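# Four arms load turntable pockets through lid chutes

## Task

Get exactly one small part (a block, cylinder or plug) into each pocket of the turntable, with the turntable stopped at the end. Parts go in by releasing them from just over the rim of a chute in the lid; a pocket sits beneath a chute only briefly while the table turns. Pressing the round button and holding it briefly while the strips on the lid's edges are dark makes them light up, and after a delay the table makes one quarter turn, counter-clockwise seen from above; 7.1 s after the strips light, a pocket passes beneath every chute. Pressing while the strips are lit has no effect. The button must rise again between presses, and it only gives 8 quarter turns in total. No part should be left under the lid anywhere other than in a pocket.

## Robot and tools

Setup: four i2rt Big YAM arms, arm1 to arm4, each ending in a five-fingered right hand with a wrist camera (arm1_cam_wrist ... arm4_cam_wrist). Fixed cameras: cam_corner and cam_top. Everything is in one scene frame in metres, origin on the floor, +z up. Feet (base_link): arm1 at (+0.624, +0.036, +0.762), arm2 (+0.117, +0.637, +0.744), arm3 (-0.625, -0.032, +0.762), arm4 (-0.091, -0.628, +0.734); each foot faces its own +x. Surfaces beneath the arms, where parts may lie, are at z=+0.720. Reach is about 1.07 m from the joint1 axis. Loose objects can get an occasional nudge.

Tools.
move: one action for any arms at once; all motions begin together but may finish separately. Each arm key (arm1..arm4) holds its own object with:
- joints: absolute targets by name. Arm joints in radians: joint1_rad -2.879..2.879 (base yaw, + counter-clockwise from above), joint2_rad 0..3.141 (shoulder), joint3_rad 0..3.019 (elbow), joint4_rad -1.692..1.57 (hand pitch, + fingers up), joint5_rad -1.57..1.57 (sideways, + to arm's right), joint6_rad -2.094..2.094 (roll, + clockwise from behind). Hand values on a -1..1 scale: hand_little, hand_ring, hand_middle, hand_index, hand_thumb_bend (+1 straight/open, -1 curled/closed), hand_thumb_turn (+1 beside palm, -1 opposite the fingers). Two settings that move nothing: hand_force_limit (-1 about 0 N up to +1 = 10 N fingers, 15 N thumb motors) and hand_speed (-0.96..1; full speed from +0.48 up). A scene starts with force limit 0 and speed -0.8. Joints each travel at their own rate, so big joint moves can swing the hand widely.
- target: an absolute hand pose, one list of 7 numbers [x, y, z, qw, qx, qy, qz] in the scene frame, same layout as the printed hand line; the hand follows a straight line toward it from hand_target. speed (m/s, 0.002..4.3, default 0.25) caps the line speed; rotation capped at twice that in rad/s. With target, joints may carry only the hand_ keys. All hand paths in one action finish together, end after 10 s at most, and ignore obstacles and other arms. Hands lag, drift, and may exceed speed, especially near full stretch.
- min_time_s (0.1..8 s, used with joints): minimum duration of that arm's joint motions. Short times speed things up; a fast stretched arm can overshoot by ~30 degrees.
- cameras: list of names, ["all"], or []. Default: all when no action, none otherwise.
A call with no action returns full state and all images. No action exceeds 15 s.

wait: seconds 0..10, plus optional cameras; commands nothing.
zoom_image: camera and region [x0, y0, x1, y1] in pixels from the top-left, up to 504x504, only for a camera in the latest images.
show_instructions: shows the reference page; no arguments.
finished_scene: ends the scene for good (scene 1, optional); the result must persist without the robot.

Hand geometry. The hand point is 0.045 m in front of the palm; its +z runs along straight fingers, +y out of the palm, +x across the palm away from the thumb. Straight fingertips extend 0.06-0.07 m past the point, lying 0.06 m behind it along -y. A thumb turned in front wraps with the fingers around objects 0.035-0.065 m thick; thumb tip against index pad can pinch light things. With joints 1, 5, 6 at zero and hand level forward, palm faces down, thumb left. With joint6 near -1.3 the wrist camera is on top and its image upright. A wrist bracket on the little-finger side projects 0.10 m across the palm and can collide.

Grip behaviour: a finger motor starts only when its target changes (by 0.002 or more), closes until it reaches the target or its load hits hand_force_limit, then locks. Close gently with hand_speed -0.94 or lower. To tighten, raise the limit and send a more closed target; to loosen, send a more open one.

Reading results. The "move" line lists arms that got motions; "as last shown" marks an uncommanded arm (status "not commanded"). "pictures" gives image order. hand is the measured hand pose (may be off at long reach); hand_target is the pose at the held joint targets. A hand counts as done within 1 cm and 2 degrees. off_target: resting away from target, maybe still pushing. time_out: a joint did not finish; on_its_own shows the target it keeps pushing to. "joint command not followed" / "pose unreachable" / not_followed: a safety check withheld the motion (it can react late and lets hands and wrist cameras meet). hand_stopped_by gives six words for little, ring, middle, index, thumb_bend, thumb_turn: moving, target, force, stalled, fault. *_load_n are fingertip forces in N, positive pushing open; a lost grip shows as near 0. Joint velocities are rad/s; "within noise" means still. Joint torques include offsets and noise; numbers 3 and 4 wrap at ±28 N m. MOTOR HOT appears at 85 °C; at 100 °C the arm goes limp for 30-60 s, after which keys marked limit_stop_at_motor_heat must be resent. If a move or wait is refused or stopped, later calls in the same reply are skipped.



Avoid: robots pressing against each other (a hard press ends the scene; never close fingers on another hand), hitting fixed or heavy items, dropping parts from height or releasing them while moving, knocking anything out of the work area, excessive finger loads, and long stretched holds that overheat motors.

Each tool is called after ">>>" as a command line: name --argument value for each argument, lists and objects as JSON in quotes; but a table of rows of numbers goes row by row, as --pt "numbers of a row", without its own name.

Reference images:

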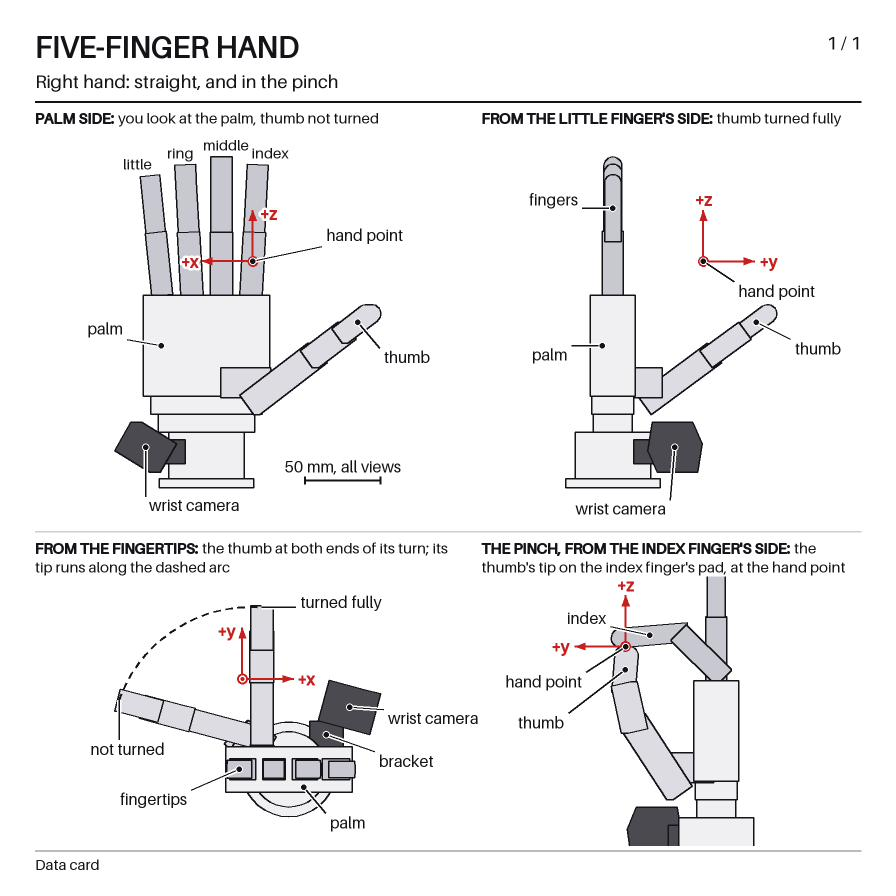

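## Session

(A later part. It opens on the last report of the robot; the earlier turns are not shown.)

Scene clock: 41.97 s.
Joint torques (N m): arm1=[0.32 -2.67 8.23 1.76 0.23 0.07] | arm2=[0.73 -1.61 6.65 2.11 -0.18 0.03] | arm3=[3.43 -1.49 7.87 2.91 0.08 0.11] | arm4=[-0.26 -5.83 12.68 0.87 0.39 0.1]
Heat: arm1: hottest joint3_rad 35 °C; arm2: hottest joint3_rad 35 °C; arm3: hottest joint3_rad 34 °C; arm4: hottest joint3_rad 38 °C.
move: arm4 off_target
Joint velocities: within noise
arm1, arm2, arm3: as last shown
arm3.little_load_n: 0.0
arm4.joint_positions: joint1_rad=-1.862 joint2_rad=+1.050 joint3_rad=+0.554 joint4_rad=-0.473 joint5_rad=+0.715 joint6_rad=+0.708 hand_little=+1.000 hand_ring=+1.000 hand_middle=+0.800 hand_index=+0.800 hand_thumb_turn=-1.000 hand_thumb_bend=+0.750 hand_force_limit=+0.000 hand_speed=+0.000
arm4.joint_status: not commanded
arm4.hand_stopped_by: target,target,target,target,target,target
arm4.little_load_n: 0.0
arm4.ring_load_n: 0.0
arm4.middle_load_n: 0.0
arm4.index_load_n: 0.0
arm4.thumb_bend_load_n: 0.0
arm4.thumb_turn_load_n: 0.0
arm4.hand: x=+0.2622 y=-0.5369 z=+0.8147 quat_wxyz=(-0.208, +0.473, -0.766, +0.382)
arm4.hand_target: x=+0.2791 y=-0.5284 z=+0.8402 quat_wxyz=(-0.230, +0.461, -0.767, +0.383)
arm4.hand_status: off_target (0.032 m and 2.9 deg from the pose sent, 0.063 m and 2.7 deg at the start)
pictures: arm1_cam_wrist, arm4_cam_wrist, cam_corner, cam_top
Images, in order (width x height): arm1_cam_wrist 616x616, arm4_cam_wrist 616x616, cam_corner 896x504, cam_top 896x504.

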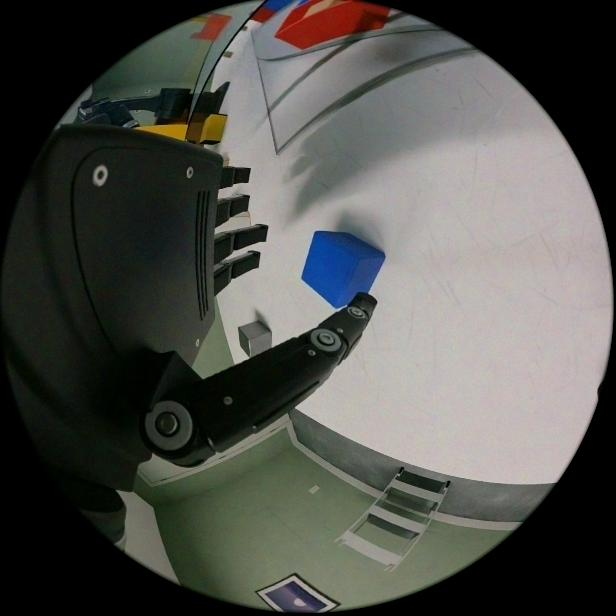

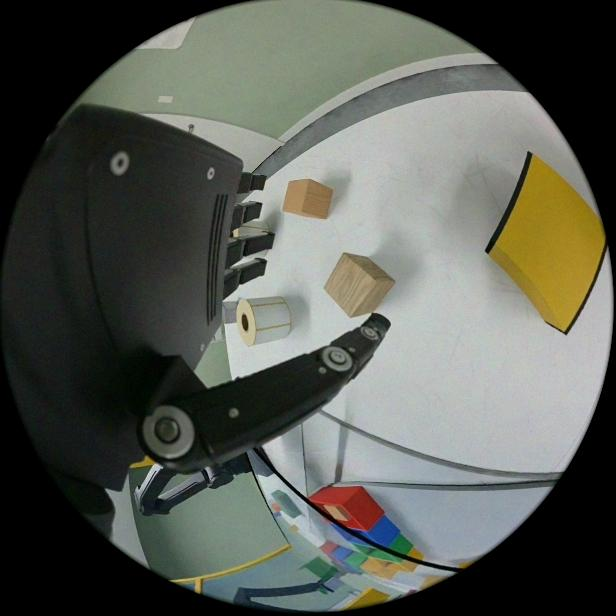

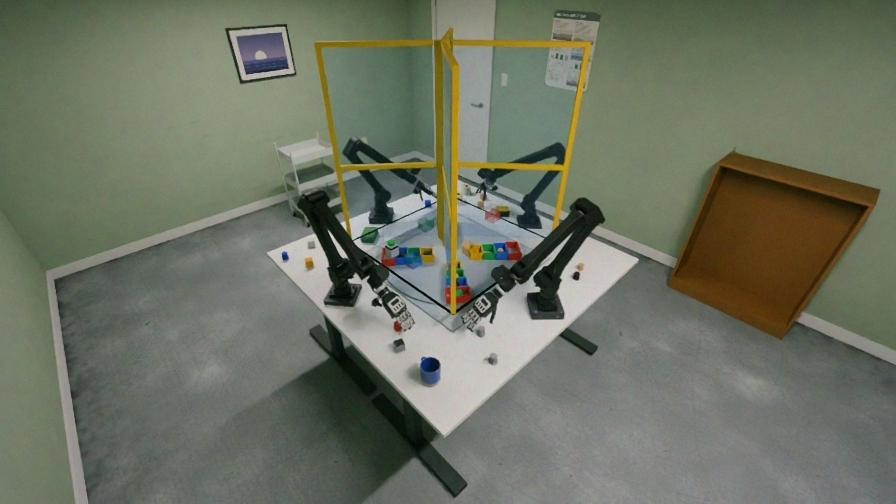

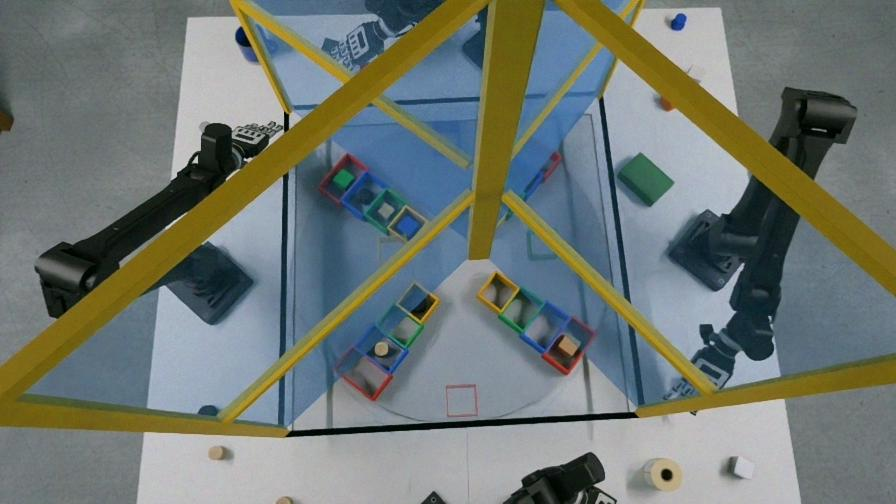

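>>> move --arm1 '{"target": [0.5545, -0.305, 0.744, -0.123, 0.2467, 0.8602, -0.4289], "speed": 0.12}' --arm2 '{"target": [-0.2451, 0.5406, 0.741, -0.2744, 0.5503, 0.7057, -0.3518], "speed": 0.12}' --arm3 '{"target": [-0.5477, 0.3054, 0.742, 0.4414, -0.8853, 0.1307, -0.0652], "speed": 0.12}' --arm4 '{"target": [0.2825, -0.519, 0.777, 0.2298, -0.4609, 0.7671, -0.3825], "speed": 0.12}' --cameras '["arm1_cam_wrist", "arm2_cam_wrist", "arm3_cam_wrist", "arm4_cam_wrist"]'

>>> zoom_image --camera "arm4_cam_wrist" --region '[220, 200, 420, 400]'

>>> zoom_image --camera "arm1_cam_wrist" --region '[220, 180, 420, 380]'

>>> zoom_image --camera "arm2_cam_wrist" --region '[220, 180, 420, 380]'

>>> zoom_image --camera "arm3_cam_wrist" --region '[220, 200, 420, 400]'

Scene clock: 44.37 s.
Joint torques (N m): arm1=[0.38 -2.84 6.68 1.74 0.24 0.07] | arm2=[-0.5 -1.73 5.38 1.99 -0.15 -0.08] | arm3=[3.08 -2.37 6.3 2.89 0.09 0.1] | arm4=[0.44 -6.3 7.42 2 0.53 0.19]
Heat: arm1: hottest joint3_rad 35 °C; arm2: hottest joint3_rad 35 °C; arm3: hottest joint3_rad 34 °C; arm4: hottest joint3_rad 39 °C.
move: arm1 done; arm2 off_target; arm3 done; arm4 done
Joint velocities: within noise
arm1.joint_positions: joint1_rad=+0.584 joint2_rad=+1.196 joint3_rad=+0.249 joint4_rad=+0.265 joint5_rad=+0.333 joint6_rad=+0.250 hand_little=+1.000 hand_ring=+1.000 hand_middle=+0.750 hand_index=+0.750 hand_thumb_turn=-1.000 hand_thumb_bend=+0.700 hand_force_limit=+0.000 hand_speed=+0.000
arm1.joint_status: not commanded
arm1.hand_stopped_by: target,target,target,target,target,target
arm1.little_load_n: 0.0
arm1.ring_load_n: 0.0
arm1.middle_load_n: 0.0
arm1.index_load_n: 0.0
arm1.thumb_bend_load_n: 0.0
arm1.thumb_turn_load_n: 0.0
arm1.hand: x=+0.5504 y=-0.3056 z=+0.7471 quat_wxyz=(+0.126, -0.249, -0.859, +0.429)
arm1.hand_target: x=+0.5544 y=-0.3050 z=+0.7442 quat_wxyz=(+0.123, -0.247, -0.860, +0.429)
arm1.hand_status: done (0.005 m and 0.4 deg from the pose sent, 0.047 m and 0.4 deg at the start)
arm2.joint_positions: joint1_rad=-2.129 joint2_rad=+1.204 joint3_rad=+0.334 joint4_rad=+0.259 joint5_rad=-0.087 joint6_rad=-0.057 hand_little=+1.000 hand_ring=+1.000 hand_middle=+0.750 hand_index=+0.750 hand_thumb_turn=-1.000 hand_thumb_bend=+0.700 hand_force_limit=+0.000 hand_speed=+0.000
arm2.joint_status: not commanded
arm2.hand_stopped_by: target,target,target,target,target,target
arm2.little_load_n: 0.0
arm2.ring_load_n: 0.0
arm2.middle_load_n: 0.0
arm2.index_load_n: 0.0
arm2.thumb_bend_load_n: 0.0
arm2.thumb_turn_load_n: 0.0
arm2.hand: x=-0.2501 y=+0.5365 z=+0.7512 quat_wxyz=(+0.280, -0.544, -0.705, +0.360)
arm2.hand_target: x=-0.2447 y=+0.5406 z=+0.7413 quat_wxyz=(+0.274, -0.551, -0.706, +0.352)
arm2.hand_status: off_target (0.012 m and 1.3 deg from the pose sent, 0.052 m and 0.8 deg at the start)
arm3.joint_positions: joint1_rad=+0.383 joint2_rad=+1.214 joint3_rad=+0.238 joint4_rad=+0.331 joint5_rad=-0.043 joint6_rad=-0.028 hand_little=+1.000 hand_ring=+1.000 hand_middle=+0.750 hand_index=+0.750 hand_thumb_turn=-1.000 hand_thumb_bend=+0.700 hand_force_limit=+0.000 hand_speed=+0.000
arm3.joint_status: not commanded
arm3.hand_stopped_by: target,target,target,target,target,target
arm3.little_load_n: 0.0
arm3.ring_load_n: 0.0
arm3.middle_load_n: 0.0
arm3.index_load_n: 0.0
arm3.thumb_bend_load_n: 0.0
arm3.thumb_turn_load_n: 0.0
arm3.hand: x=-0.5430 y=+0.3043 z=+0.7443 quat_wxyz=(-0.440, +0.886, -0.130, +0.070)
arm3.hand_target: x=-0.5476 y=+0.3053 z=+0.7421 quat_wxyz=(-0.441, +0.885, -0.131, +0.065)
arm3.hand_status: done (0.005 m and 0.6 deg from the pose sent, 0.049 m and 0.6 deg at the start)
arm4.joint_positions: joint1_rad=-1.847 joint2_rad=+1.198 joint3_rad=+0.522 joint4_rad=-0.279 joint5_rad=+0.726 joint6_rad=+0.724 hand_little=+1.000 hand_ring=+1.000 hand_middle=+0.800 hand_index=+0.800 hand_thumb_turn=-1.000 hand_thumb_bend=+0.750 hand_force_limit=+0.000 hand_speed=+0.000
arm4.joint_status: not commanded
arm4.hand_stopped_by: target,target,target,target,target,target
arm4.little_load_n: 0.0
arm4.ring_load_n: 0.0
arm4.middle_load_n: 0.0
arm4.index_load_n: 0.0
arm4.thumb_bend_load_n: 0.0
arm4.thumb_turn_load_n: 0.0
arm4.hand: x=+0.2799 y=-0.5234 z=+0.7756 quat_wxyz=(-0.219, +0.467, -0.766, +0.383)
arm4.hand_target: x=+0.2825 y=-0.5189 z=+0.7771 quat_wxyz=(-0.230, +0.461, -0.767, +0.382)
arm4.hand_status: done (0.005 m and 1.5 deg from the pose sent, 0.046 m and 2.9 deg at the start)
Images, in order (width x height): arm1_cam_wrist 616x616, arm2_cam_wrist 616x616, arm3_cam_wrist 616x616, arm4_cam_wrist 616x616.

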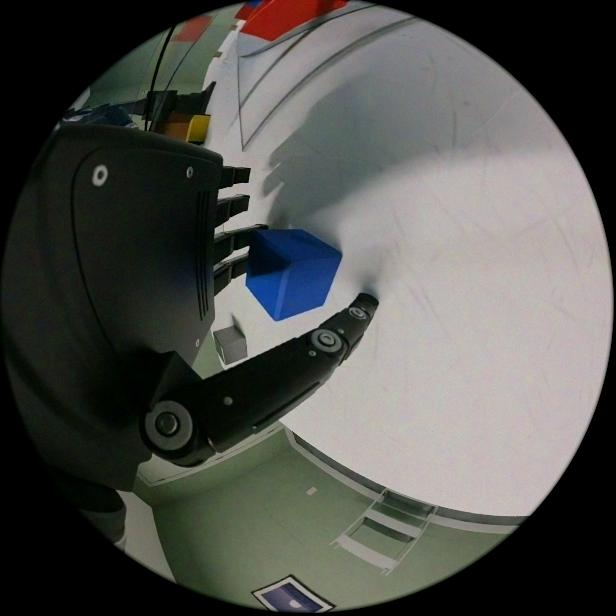

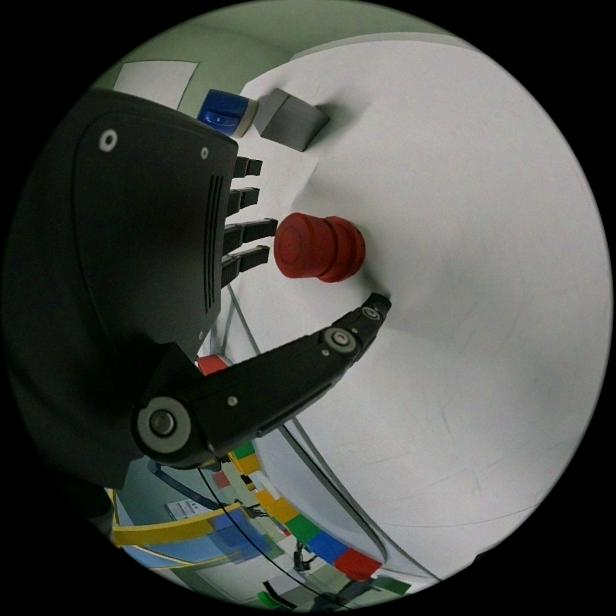

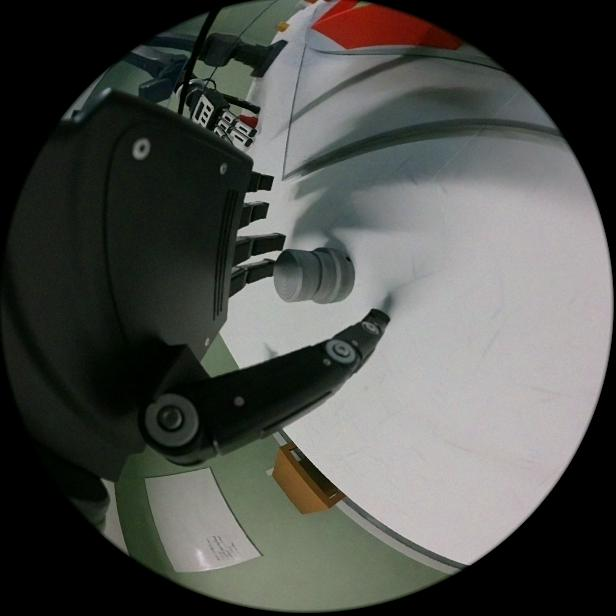

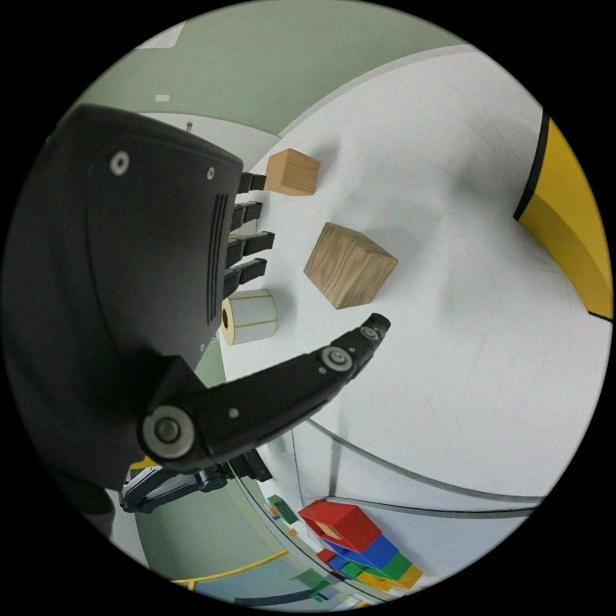

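Scaled by 2.520 from the camera's image (finer frame: 880x880).

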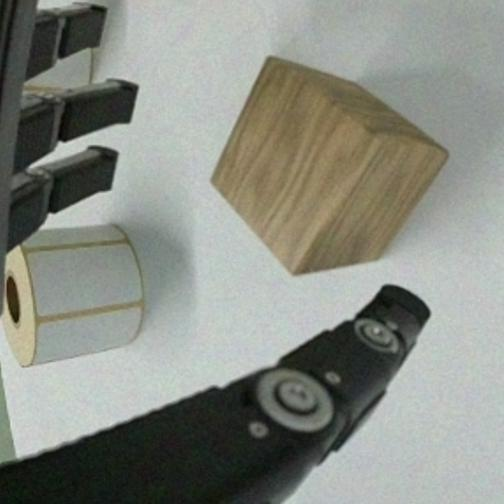

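Scaled by 2.520 from the camera's image (finer frame: 880x880).

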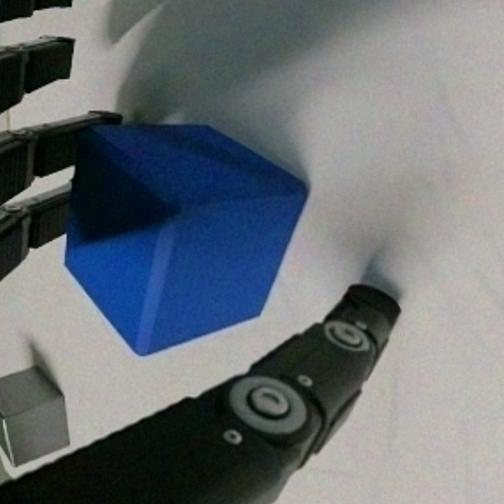

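Scaled by 2.520 from the camera's image (finer frame: 880x880).

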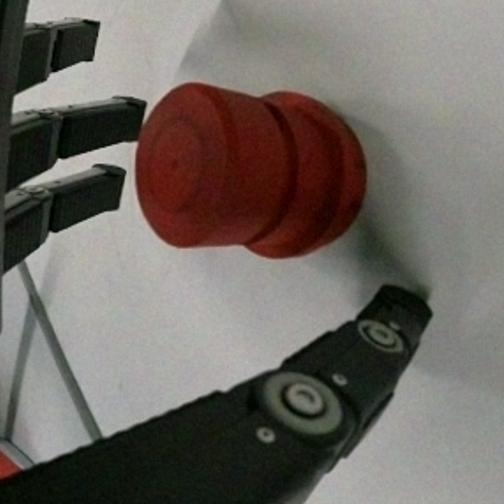

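Scaled by 2.520 from the camera's image (finer frame: 880x880).

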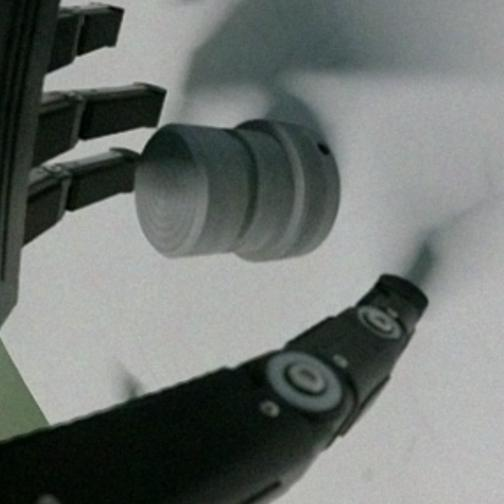

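>>> move --arm1 '{"joints": {"hand_speed": -0.9, "hand_force_limit": -0.4, "hand_index": 0.4, "hand_middle": 0.4, "hand_thumb_bend": 0.0}}' --arm2 '{"target": [-0.2432, 0.5500, 0.741, -0.2744, 0.5503, 0.7057, -0.3518], "speed": 0.12}' --arm3 '{"joints": {"hand_speed": -0.9, "hand_force_limit": -0.4, "hand_index": 0.4, "hand_middle": 0.4, "hand_thumb_bend": 0.0}}' --arm4 '{"target": [0.266, -0.528, 0.750, 0.2298, -0.4609, 0.7671, -0.3825], "speed": 0.12}' --cameras '["arm1_cam_wrist", "arm2_cam_wrist", "arm3_cam_wrist", "arm4_cam_wrist"]'

>>> zoom_image --camera "arm4_cam_wrist" --region '[220, 200, 420, 400]'

>>> zoom_image --camera "arm1_cam_wrist" --region '[220, 180, 420, 380]'

>>> zoom_image --camera "arm2_cam_wrist" --region '[220, 180, 420, 380]'

>>> zoom_image --camera "arm3_cam_wrist" --region '[220, 200, 420, 400]'

Scene clock: 51.23 s.
Joint torques (N m): arm1=[0.32 -2.67 6.64 1.01 0.11 0.06] | arm2=[-1.32 -2.26 5.04 1.8 0.08 -0.29] | arm3=[3.08 -2.43 6.31 2.86 0.09 0.1] | arm4=[0.38 -5.66 6.79 2.02 0.53 0.18]
Heat: arm1: hottest joint3_rad 35 °C; arm2: hottest joint3_rad 35 °C; arm3: hottest joint3_rad 34 °C; arm4: hottest joint3_rad 39 °C.
move: arm1 off_target; arm2 off_target; arm3 done; arm4 done
Joint velocities: within noise
arm1.joint_positions: joint1_rad=+0.584 joint2_rad=+1.196 joint3_rad=+0.249 joint4_rad=+0.285 joint5_rad=+0.338 joint6_rad=+0.251 hand_little=+1.000 hand_ring=+1.000 hand_middle=+0.444 hand_index=+0.400 hand_thumb_turn=-1.000 hand_thumb_bend=+0.098 hand_force_limit=-0.400 hand_speed=-0.900
arm1.joint_status: hand_middle off_target (ended at +0.444, target +0.400); hand_thumb_bend off_target (ended at +0.098, target +0.000); the others done
arm1.hand_stopped_by: target,target,force,target,force,target
arm1.little_load_n: 0.0
arm1.ring_load_n: 0.0
arm1.middle_load_n: 3.0
arm1.index_load_n: 2.5
arm1.thumb_bend_load_n: 4.5
arm1.thumb_turn_load_n: -0.5
arm1.hand: x=+0.5490 y=-0.3095 z=+0.7507 quat_wxyz=(+0.126, -0.250, -0.854, +0.438)
arm1.hand_target: x=+0.5544 y=-0.3050 z=+0.7442 quat_wxyz=(+0.123, -0.247, -0.860, +0.429)
arm1.hand_status: not commanded
arm2.joint_positions: joint1_rad=-2.154 joint2_rad=+1.204 joint3_rad=+0.332 joint4_rad=+0.259 joint5_rad=-0.122 joint6_rad=-0.057 hand_little=+1.000 hand_ring=+1.000 hand_middle=+0.750 hand_index=+0.750 hand_thumb_turn=-1.000 hand_thumb_bend=+0.700 hand_force_limit=+0.000 hand_speed=+0.000
arm2.joint_status: not commanded
arm2.hand_stopped_by: target,target,target,target,target,target
arm2.little_load_n: 0.0
arm2.ring_load_n: 0.0
arm2.middle_load_n: 0.0
arm2.index_load_n: 0.0
arm2.thumb_bend_load_n: 0.0
arm2.thumb_turn_load_n: 2.0
arm2.hand: x=-0.2492 y=+0.5394 z=+0.7512 quat_wxyz=(+0.272, -0.546, -0.703, +0.366)
arm2.hand_target: x=-0.2430 y=+0.5497 z=+0.7413 quat_wxyz=(+0.274, -0.550, -0.706, +0.352)
arm2.hand_status: off_target (0.016 m and 1.7 deg from the pose sent, 0.018 m and 1.3 deg at the start)
arm3.joint_positions: joint1_rad=+0.383 joint2_rad=+1.214 joint3_rad=+0.238 joint4_rad=+0.332 joint5_rad=-0.043 joint6_rad=-0.028 hand_little=+1.000 hand_ring=+1.000 hand_middle=+0.400 hand_index=+0.400 hand_thumb_turn=-1.000 hand_thumb_bend=+0.000 hand_force_limit=-0.400 hand_speed=-0.900
arm3.joint_status: all done
arm3.hand_stopped_by: target,target,target,target,target,target
arm3.little_load_n: 0.0
arm3.ring_load_n: 0.0
arm3.middle_load_n: 0.0
arm3.index_load_n: 0.0
arm3.thumb_bend_load_n: 0.5
arm3.thumb_turn_load_n: 0.0
arm3.hand: x=-0.5430 y=+0.3044 z=+0.7443 quat_wxyz=(-0.440, +0.886, -0.130, +0.070)
arm3.hand_target: x=-0.5476 y=+0.3054 z=+0.7422 quat_wxyz=(-0.441, +0.885, -0.131, +0.065)
arm3.hand_status: not commanded
arm4.joint_positions: joint1_rad=-1.847 joint2_rad=+1.211 joint3_rad=+0.441 joint4_rad=-0.180 joint5_rad=+0.726 joint6_rad=+0.725 hand_little=+1.000 hand_ring=+1.000 hand_middle=+0.800 hand_index=+0.800 hand_thumb_turn=-1.000 hand_thumb_bend=+0.750 hand_force_limit=+0.000 hand_speed=+0.000
arm4.joint_status: not commanded
arm4.hand_stopped_by: target,target,target,target,target,target
arm4.little_load_n: 0.0
arm4.ring_load_n: 0.0
arm4.middle_load_n: 0.0
arm4.index_load_n: 0.0
arm4.thumb_bend_load_n: 0.0
arm4.thumb_turn_load_n: 0.0
arm4.hand: x=+0.2644 y=-0.5317 z=+0.7504 quat_wxyz=(-0.221, +0.466, -0.766, +0.383)
arm4.hand_target: x=+0.2659 y=-0.5279 z=+0.7501 quat_wxyz=(-0.230, +0.461, -0.767, +0.382)
arm4.hand_status: done (0.004 m and 1.1 deg from the pose sent, 0.029 m and 1.5 deg at the start)
Images, in order (width x height): arm1_cam_wrist 616x616, arm2_cam_wrist 616x616, arm3_cam_wrist 616x616, arm4_cam_wrist 616x616.

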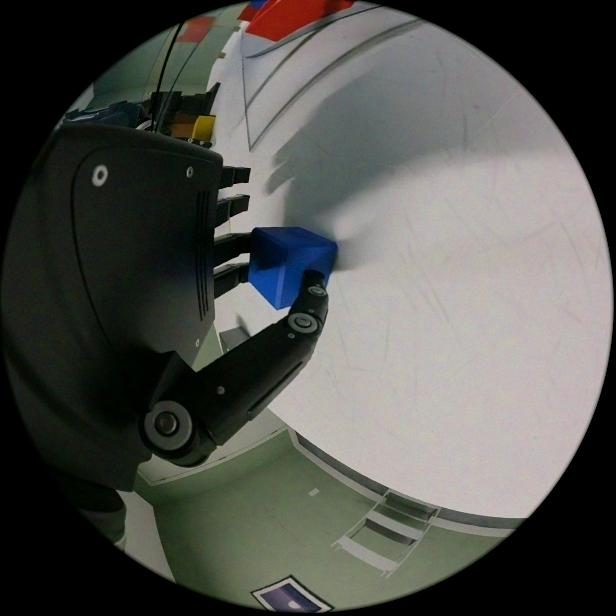

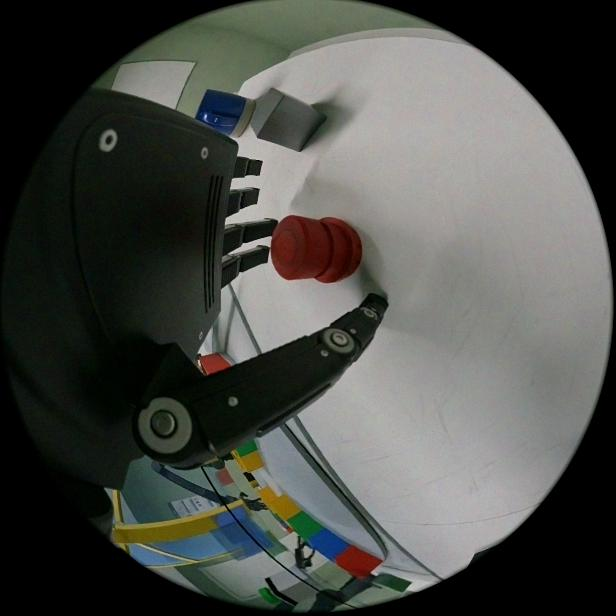

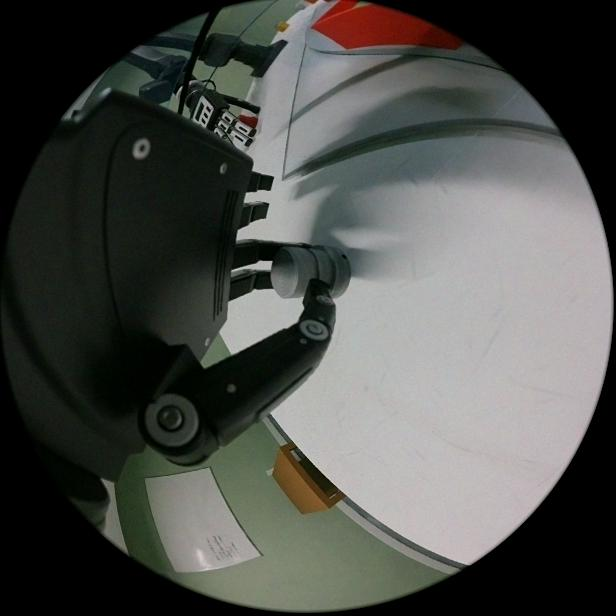

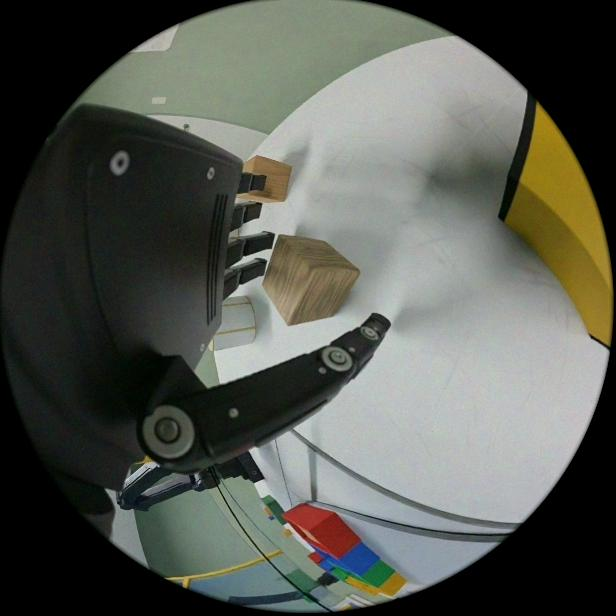

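Scaled by 2.520 from the camera's image (finer frame: 880x880).

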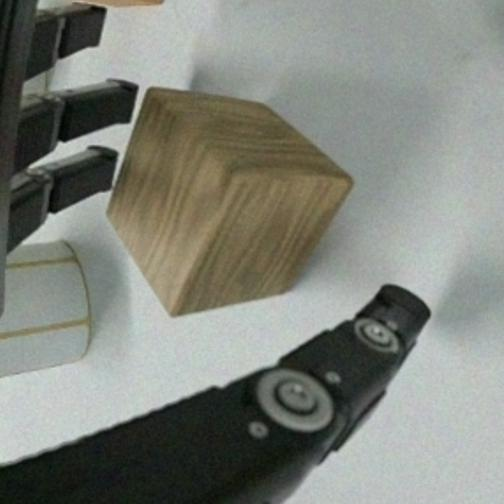

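Scaled by 2.520 from the camera's image (finer frame: 880x880).

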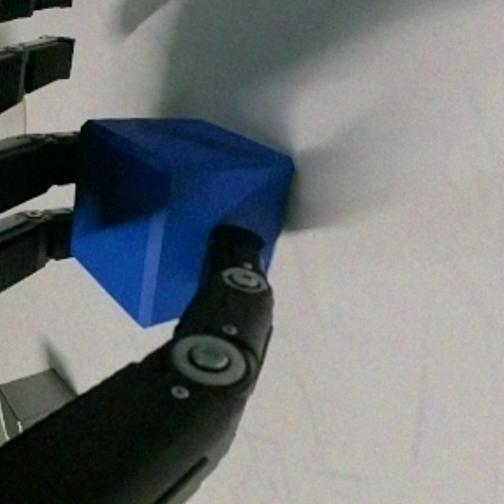

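Scaled by 2.520 from the camera's image (finer frame: 880x880).

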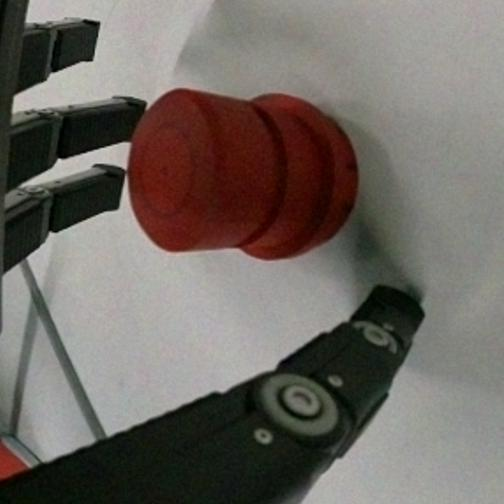

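Scaled by 2.520 from the camera's image (finer frame: 880x880).

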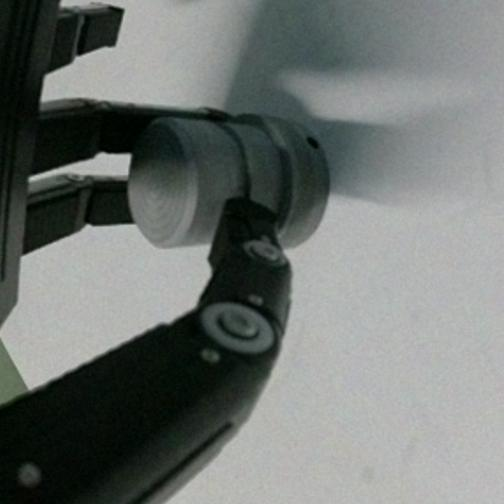

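>>> move --arm3 '{"joints": {"hand_index": 0.15, "hand_middle": 0.15}}' --arm2 '{"target": [-0.2432, 0.5500, 0.759, -0.2744, 0.5503, 0.7057, -0.3518], "speed": 0.12}' --arm4 '{"joints": {"hand_speed": -0.88, "hand_force_limit": -0.4, "hand_index": 0.4, "hand_middle": 0.4, "hand_thumb_bend": 0.0}}' --cameras '["arm2_cam_wrist", "arm3_cam_wrist", "arm4_cam_wrist"]'

>>> zoom_image --camera "arm2_cam_wrist" --region '[220, 180, 420, 380]'

>>> zoom_image --camera "arm4_cam_wrist" --region '[220, 200, 420, 400]'

Scene clock: 55.97 s.
Joint torques (N m): arm1=[0.62 -2.67 6.68 1.05 0.1 0.06] | arm2=[-0.73 -3.19 7.04 1.21 -0.07 -0.21] | arm3=[3.08 -2.61 6.27 2.86 0.09 0.1] | arm4=[0.44 -5.66 6.79 2.02 0.53 0.18]
Heat: arm1: hottest joint3_rad 35 °C; arm2: hottest joint3_rad 35 °C; arm3: hottest joint3_rad 34 °C; arm4: hottest joint3_rad 39 °C.
move: arm2 done; arm3 off_target; arm4 off_target
Joint velocities: arm1=[within noise] | arm2=[within noise] | arm3=[-0.005 -0.044 0.017 -0.007 0.007 0.081] | arm4=[within noise]
arm1: as last shown
arm1.index_load_n: 2.0
arm1.thumb_turn_load_n: 0.0
arm2.joint_positions: joint1_rad=-2.164 joint2_rad=+1.149 joint3_rad=+0.332 joint4_rad=+0.179 joint5_rad=-0.119 joint6_rad=-0.065 hand_little=+1.000 hand_ring=+1.000 hand_middle=+0.750 hand_index=+0.750 hand_thumb_turn=-1.000 hand_thumb_bend=+0.700 hand_force_limit=+0.000 hand_speed=+0.000
arm2.joint_status: not commanded
arm2.hand_stopped_by: target,target,target,target,target,target
arm2.little_load_n: 0.0
arm2.ring_load_n: 0.0
arm2.middle_load_n: 0.0
arm2.index_load_n: 0.0
arm2.thumb_bend_load_n: 0.0
arm2.thumb_turn_load_n: 0.0
arm2.hand: x=-0.2405 y=+0.5450 z=+0.7563 quat_wxyz=(+0.268, -0.551, -0.706, +0.355)
arm2.hand_target: x=-0.2432 y=+0.5500 z=+0.7590 quat_wxyz=(+0.274, -0.550, -0.706, +0.352)
arm2.hand_status: done (0.006 m and 0.8 deg from the pose sent, 0.014 m and 1.7 deg at the start)
arm3.joint_positions: joint1_rad=+0.383 joint2_rad=+1.214 joint3_rad=+0.238 joint4_rad=+0.332 joint5_rad=-0.043 joint6_rad=-0.027 hand_little=+1.000 hand_ring=+1.000 hand_middle=+0.337 hand_index=+0.271 hand_thumb_turn=-1.000 hand_thumb_bend=+0.001 hand_force_limit=-0.400 hand_speed=-0.900
arm3.joint_status: hand_middle off_target (ended at +0.337, target +0.150); hand_index off_target (ended at +0.271, target +0.150)
arm3.hand_stopped_by: target,target,force,force,target,target
arm3.little_load_n: 0.0
arm3.ring_load_n: 0.0
arm3.middle_load_n: 3.0
arm3.index_load_n: 3.0
arm3.thumb_bend_load_n: 2.5
arm3.thumb_turn_load_n: -0.5
arm3.hand: x=-0.5430 y=+0.3046 z=+0.7445 quat_wxyz=(-0.441, +0.885, -0.130, +0.070)
arm3.hand_target: x=-0.5476 y=+0.3053 z=+0.7422 quat_wxyz=(-0.441, +0.885, -0.131, +0.065)
arm3.hand_status: not commanded
arm4.joint_positions: joint1_rad=-1.847 joint2_rad=+1.211 joint3_rad=+0.441 joint4_rad=-0.180 joint5_rad=+0.727 joint6_rad=+0.725 hand_little=+1.000 hand_ring=+1.000 hand_middle=+0.400 hand_index=+0.400 hand_thumb_turn=-1.000 hand_thumb_bend=+0.093 hand_force_limit=-0.400 hand_speed=-0.880
arm4.joint_status: hand_thumb_bend off_target (ended at +0.093, target +0.000); the others done
arm4.hand_stopped_by: target,target,target,target,force,target
arm4.little_load_n: 0.0
arm4.ring_load_n: 0.0
arm4.middle_load_n: 0.0
arm4.index_load_n: 2.5
arm4.thumb_bend_load_n: 5.0
arm4.thumb_turn_load_n: -0.5
arm4.hand: x=+0.2644 y=-0.5318 z=+0.7504 quat_wxyz=(-0.221, +0.466, -0.766, +0.384)
arm4.hand_target: x=+0.2659 y=-0.5280 z=+0.7501 quat_wxyz=(-0.230, +0.461, -0.767, +0.382)
arm4.hand_status: not commanded
Images, in order (width x height): arm2_cam_wrist 616x616, arm3_cam_wrist 616x616, arm4_cam_wrist 616x616.

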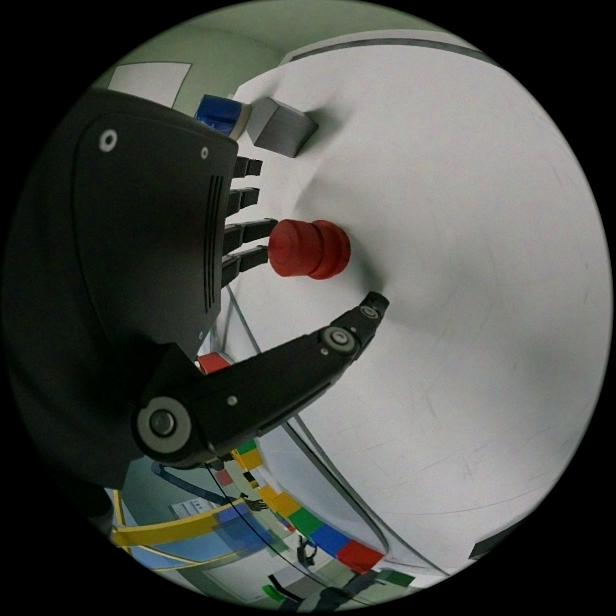

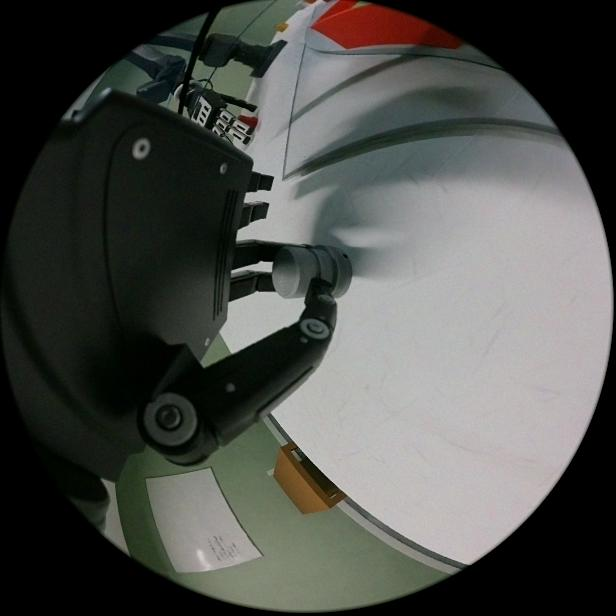

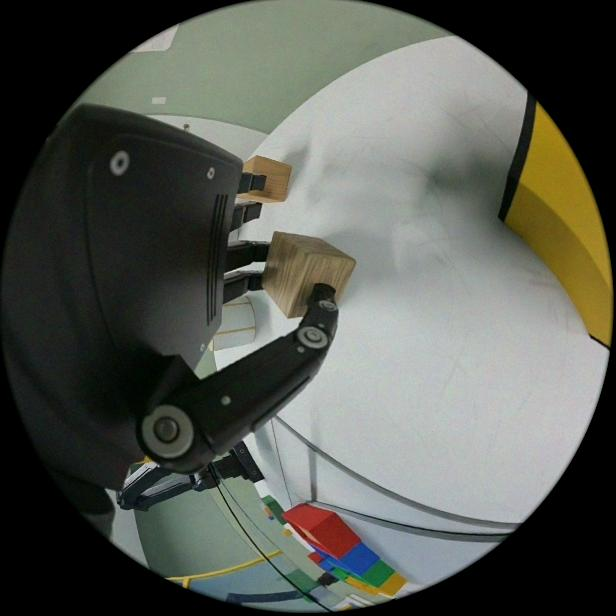

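Scaled by 2.520 from the camera's image (finer frame: 880x880).

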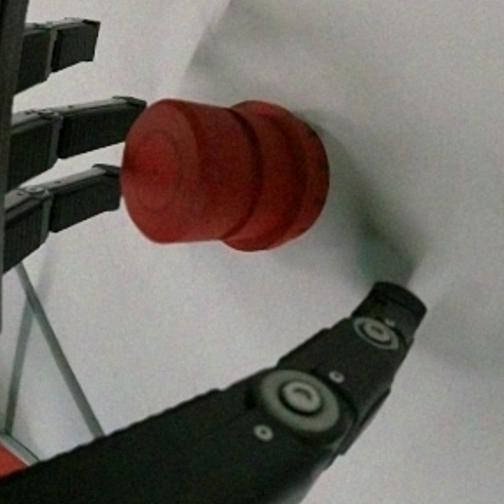

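Scaled by 2.520 from the camera's image (finer frame: 880x880).

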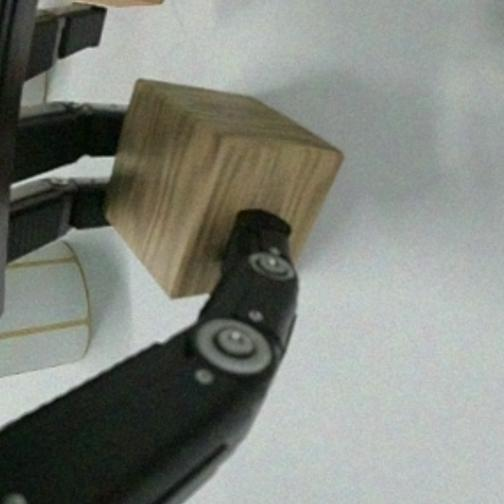

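>>> move --arm2 '{"joints": {"hand_speed": -0.88, "hand_force_limit": -0.4, "hand_index": 0.3, "hand_middle": 0.3, "hand_thumb_bend": 0.0}}' --arm4 '{"joints": {"hand_index": 0.3, "hand_middle": 0.3}}' --cameras '["arm2_cam_wrist", "arm4_cam_wrist"]'

>>> zoom_image --camera "arm2_cam_wrist" --region '[220, 180, 420, 380]'

Scene clock: 60.97 s.
Joint torques (N m): arm1=[0.5 -2.78 6.6 1.1 0.09 0.05] | arm2=[-0.79 -2.49 7.09 1.2 -0.09 -0.22] | arm3=[3.14 -2.49 6.24 2.76 0.08 0.11] | arm4=[0.44 -5.66 6.79 1.99 0.43 0.18]
Heat: arm1: hottest joint3_rad 35 °C; arm2: hottest joint3_rad 35 °C; arm3: hottest joint3_rad 34 °C; arm4: hottest joint3_rad 39 °C.
move: arm2 done; arm4 off_target
Joint velocities: within noise
arm1, arm3: as last shown
arm1.thumb_turn_load_n: -0.5
arm2.joint_positions: joint1_rad=-2.164 joint2_rad=+1.141 joint3_rad=+0.332 joint4_rad=+0.179 joint5_rad=-0.119 joint6_rad=-0.065 hand_little=+1.000 hand_ring=+1.000 hand_middle=+0.301 hand_index=+0.300 hand_thumb_turn=-1.000 hand_thumb_bend=+0.000 hand_force_limit=-0.400 hand_speed=-0.880
arm2.joint_status: all done
arm2.hand_stopped_by: target,target,target,target,target,target
arm2.little_load_n: 0.0
arm2.ring_load_n: 0.0
arm2.middle_load_n: 1.5
arm2.index_load_n: 0.0
arm2.thumb_bend_load_n: 0.5
arm2.thumb_turn_load_n: 0.0
arm2.hand: x=-0.2413 y=+0.5449 z=+0.7589 quat_wxyz=(+0.271, -0.550, -0.705, +0.357)
arm2.hand_target: x=-0.2432 y=+0.5499 z=+0.7590 quat_wxyz=(+0.274, -0.550, -0.706, +0.352)
arm2.hand_status: not commanded
arm3.index_load_n: 3.5
arm4.joint_positions: joint1_rad=-1.847 joint2_rad=+1.211 joint3_rad=+0.441 joint4_rad=-0.179 joint5_rad=+0.728 joint6_rad=+0.725 hand_little=+1.000 hand_ring=+1.000 hand_middle=+0.347 hand_index=+0.380 hand_thumb_turn=-1.000 hand_thumb_bend=+0.094 hand_force_limit=-0.400 hand_speed=-0.880
arm4.joint_status: hand_middle off_target (ended at +0.347, target +0.300); hand_index off_target (ended at +0.380, target +0.300)
arm4.hand_stopped_by: target,target,force,force,force,target
arm4.little_load_n: 0.0
arm4.ring_load_n: 0.0
arm4.middle_load_n: 3.5
arm4.index_load_n: 1.0
arm4.thumb_bend_load_n: 8.0
arm4.thumb_turn_load_n: 0.0
arm4.hand: x=+0.2646 y=-0.5320 z=+0.7506 quat_wxyz=(-0.221, +0.465, -0.766, +0.384)
arm4.hand_target: x=+0.2659 y=-0.5280 z=+0.7501 quat_wxyz=(-0.230, +0.461, -0.767, +0.382)
arm4.hand_status: not commanded
Images, in order (width x height): arm2_cam_wrist 616x616, arm4_cam_wrist 616x616.

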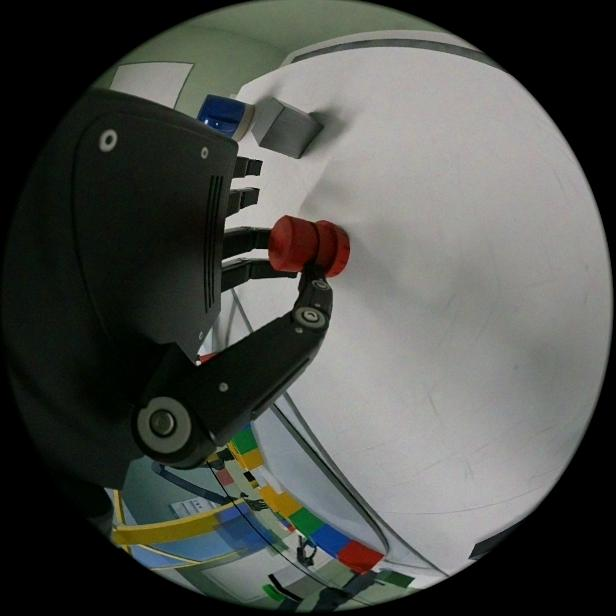

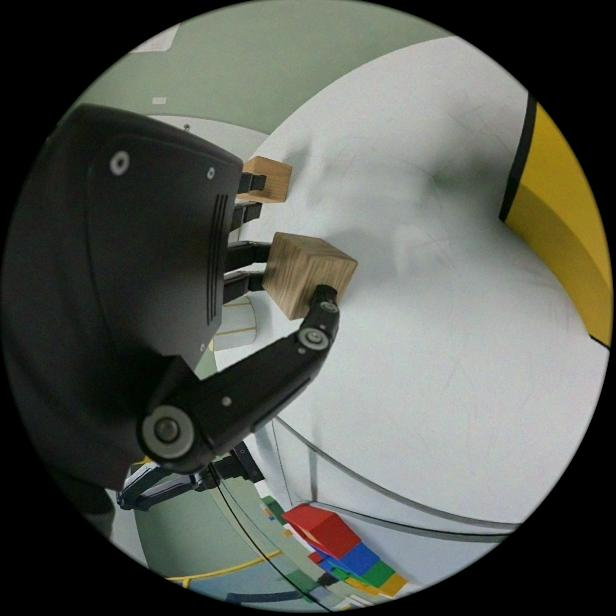

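Scaled by 2.520 from the camera's image (finer frame: 880x880).

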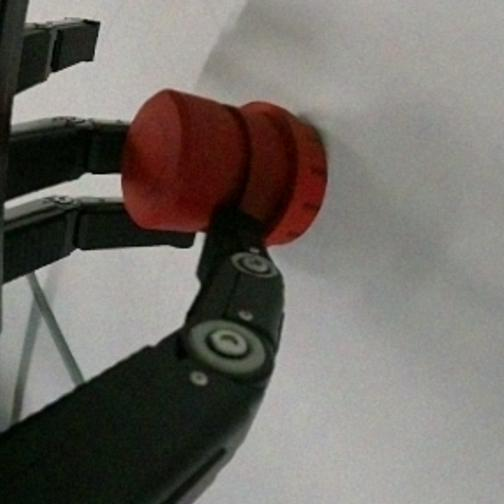

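>>> move --arm2 '{"joints": {"hand_speed": -0.5, "hand_index": 0.75, "hand_middle": 0.75, "hand_thumb_bend": 0.5}}'

>>> move --arm2 '{"target": [-0.2485, 0.5585, 0.757, -0.2744, 0.5503, 0.7057, -0.3518], "speed": 0.12}' --cameras '["arm2_cam_wrist"]'

>>> zoom_image --camera "arm2_cam_wrist" --region '[220, 180, 420, 380]'

Scene clock: 62.57 s.
Joint torques (N m): arm1=[0.26 -2.84 6.68 1.13 0.11 0.07] | arm2=[-0.67 -2.67 7.08 1.22 -0.1 -0.22] | arm3=[3.02 -2.61 6.28 2.82 0.1 0.1] | arm4=[0.38 -5.6 6.8 1.99 0.43 0.18]
Heat: arm1: hottest joint3_rad 35 °C; arm2: hottest joint3_rad 35 °C; arm3: hottest joint3_rad 34 °C; arm4: hottest joint3_rad 39 °C.
move: arm2 done
Joint velocities: within noise
arm1, arm3, arm4: as last shown
arm2.joint_positions: joint1_rad=-2.164 joint2_rad=+1.141 joint3_rad=+0.332 joint4_rad=+0.178 joint5_rad=-0.119 joint6_rad=-0.065 hand_little=+1.000 hand_ring=+1.000 hand_middle=+0.750 hand_index=+0.750 hand_thumb_turn=-1.000 hand_thumb_bend=+0.500 hand_force_limit=-0.400 hand_speed=-0.500
arm2.joint_status: all done
arm2.hand_stopped_by: target,target,target,target,target,target
arm2.little_load_n: 0.0
arm2.ring_load_n: -0.5
arm2.middle_load_n: 0.0
arm2.index_load_n: 0.0
arm2.thumb_bend_load_n: 0.0
arm2.thumb_turn_load_n: 0.0
arm2.hand: x=-0.2413 y=+0.5451 z=+0.7589 quat_wxyz=(+0.271, -0.550, -0.705, +0.357)
arm2.hand_target: x=-0.2432 y=+0.5500 z=+0.7590 quat_wxyz=(+0.274, -0.550, -0.706, +0.352)
arm2.hand_status: not commanded
arm4.middle_load_n: 4.0
arm4.index_load_n: 1.5
pictures: none

Scene clock: 63.53 s.
Joint torques (N m): arm1=[0.56 -2.67 6.68 1.09 0.09 0.06] | arm2=[-0.5 -1.9 7.68 1.7 -0.29 -0.2] | arm3=[3.02 -2.43 6.35 2.84 0.09 0.1] | arm4=[0.38 -5.6 6.8 1.99 0.43 0.18]
Heat: arm1: hottest joint3_rad 35 °C; arm2: hottest joint3_rad 35 °C; arm3: hottest joint3_rad 34 °C; arm4: hottest joint3_rad 38 °C.
move: arm2 done
Joint velocities: within noise
arm1, arm3, arm4: as last shown
arm1.middle_load_n: 2.5
arm2.joint_positions: joint1_rad=-2.200 joint2_rad=+1.152 joint3_rad=+0.332 joint4_rad=+0.178 joint5_rad=-0.143 joint6_rad=-0.086 hand_little=+1.000 hand_ring=+1.000 hand_middle=+0.750 hand_index=+0.750 hand_thumb_turn=-1.000 hand_thumb_bend=+0.500 hand_force_limit=-0.400 hand_speed=-0.500
arm2.joint_status: not commanded
arm2.hand_stopped_by: target,target,target,target,target,target
arm2.little_load_n: 0.0
arm2.ring_load_n: 0.0
arm2.middle_load_n: 0.0
arm2.index_load_n: 0.0
arm2.thumb_bend_load_n: 0.0
arm2.thumb_turn_load_n: 0.0
arm2.hand: x=-0.2416 y=+0.5550 z=+0.7553 quat_wxyz=(+0.270, -0.553, -0.705, +0.353)
arm2.hand_target: x=-0.2483 y=+0.5586 z=+0.7571 quat_wxyz=(+0.274, -0.550, -0.706, +0.352)
arm2.hand_status: done (0.008 m and 0.6 deg from the pose sent, 0.015 m and 0.7 deg at the start)
arm3.little_load_n: -0.5
arm3.index_load_n: 3.0
Images, in order (width x height): arm2_cam_wrist 616x616.

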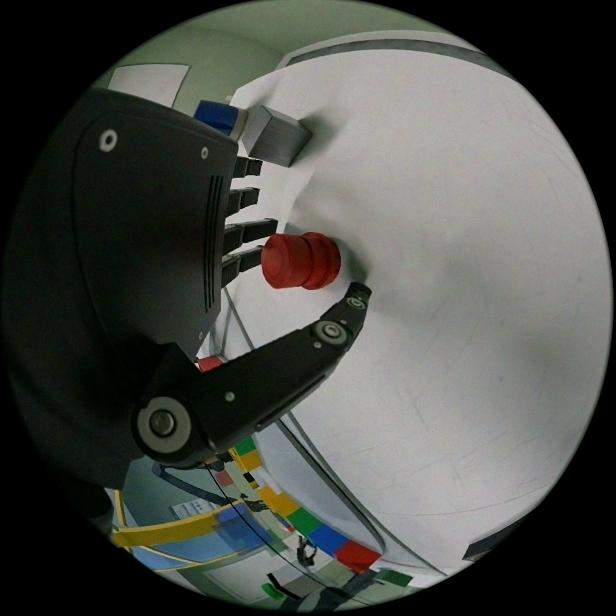

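Scaled by 2.520 from the camera's image (finer frame: 880x880).

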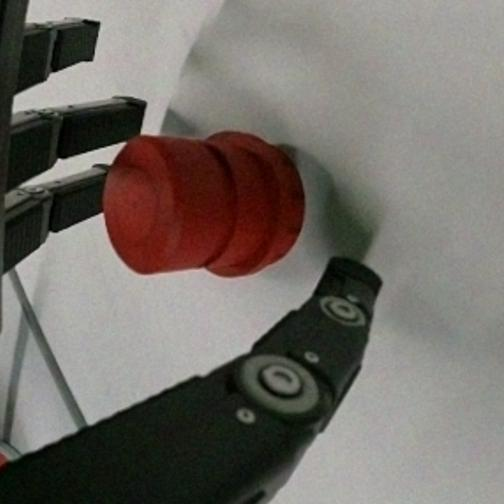

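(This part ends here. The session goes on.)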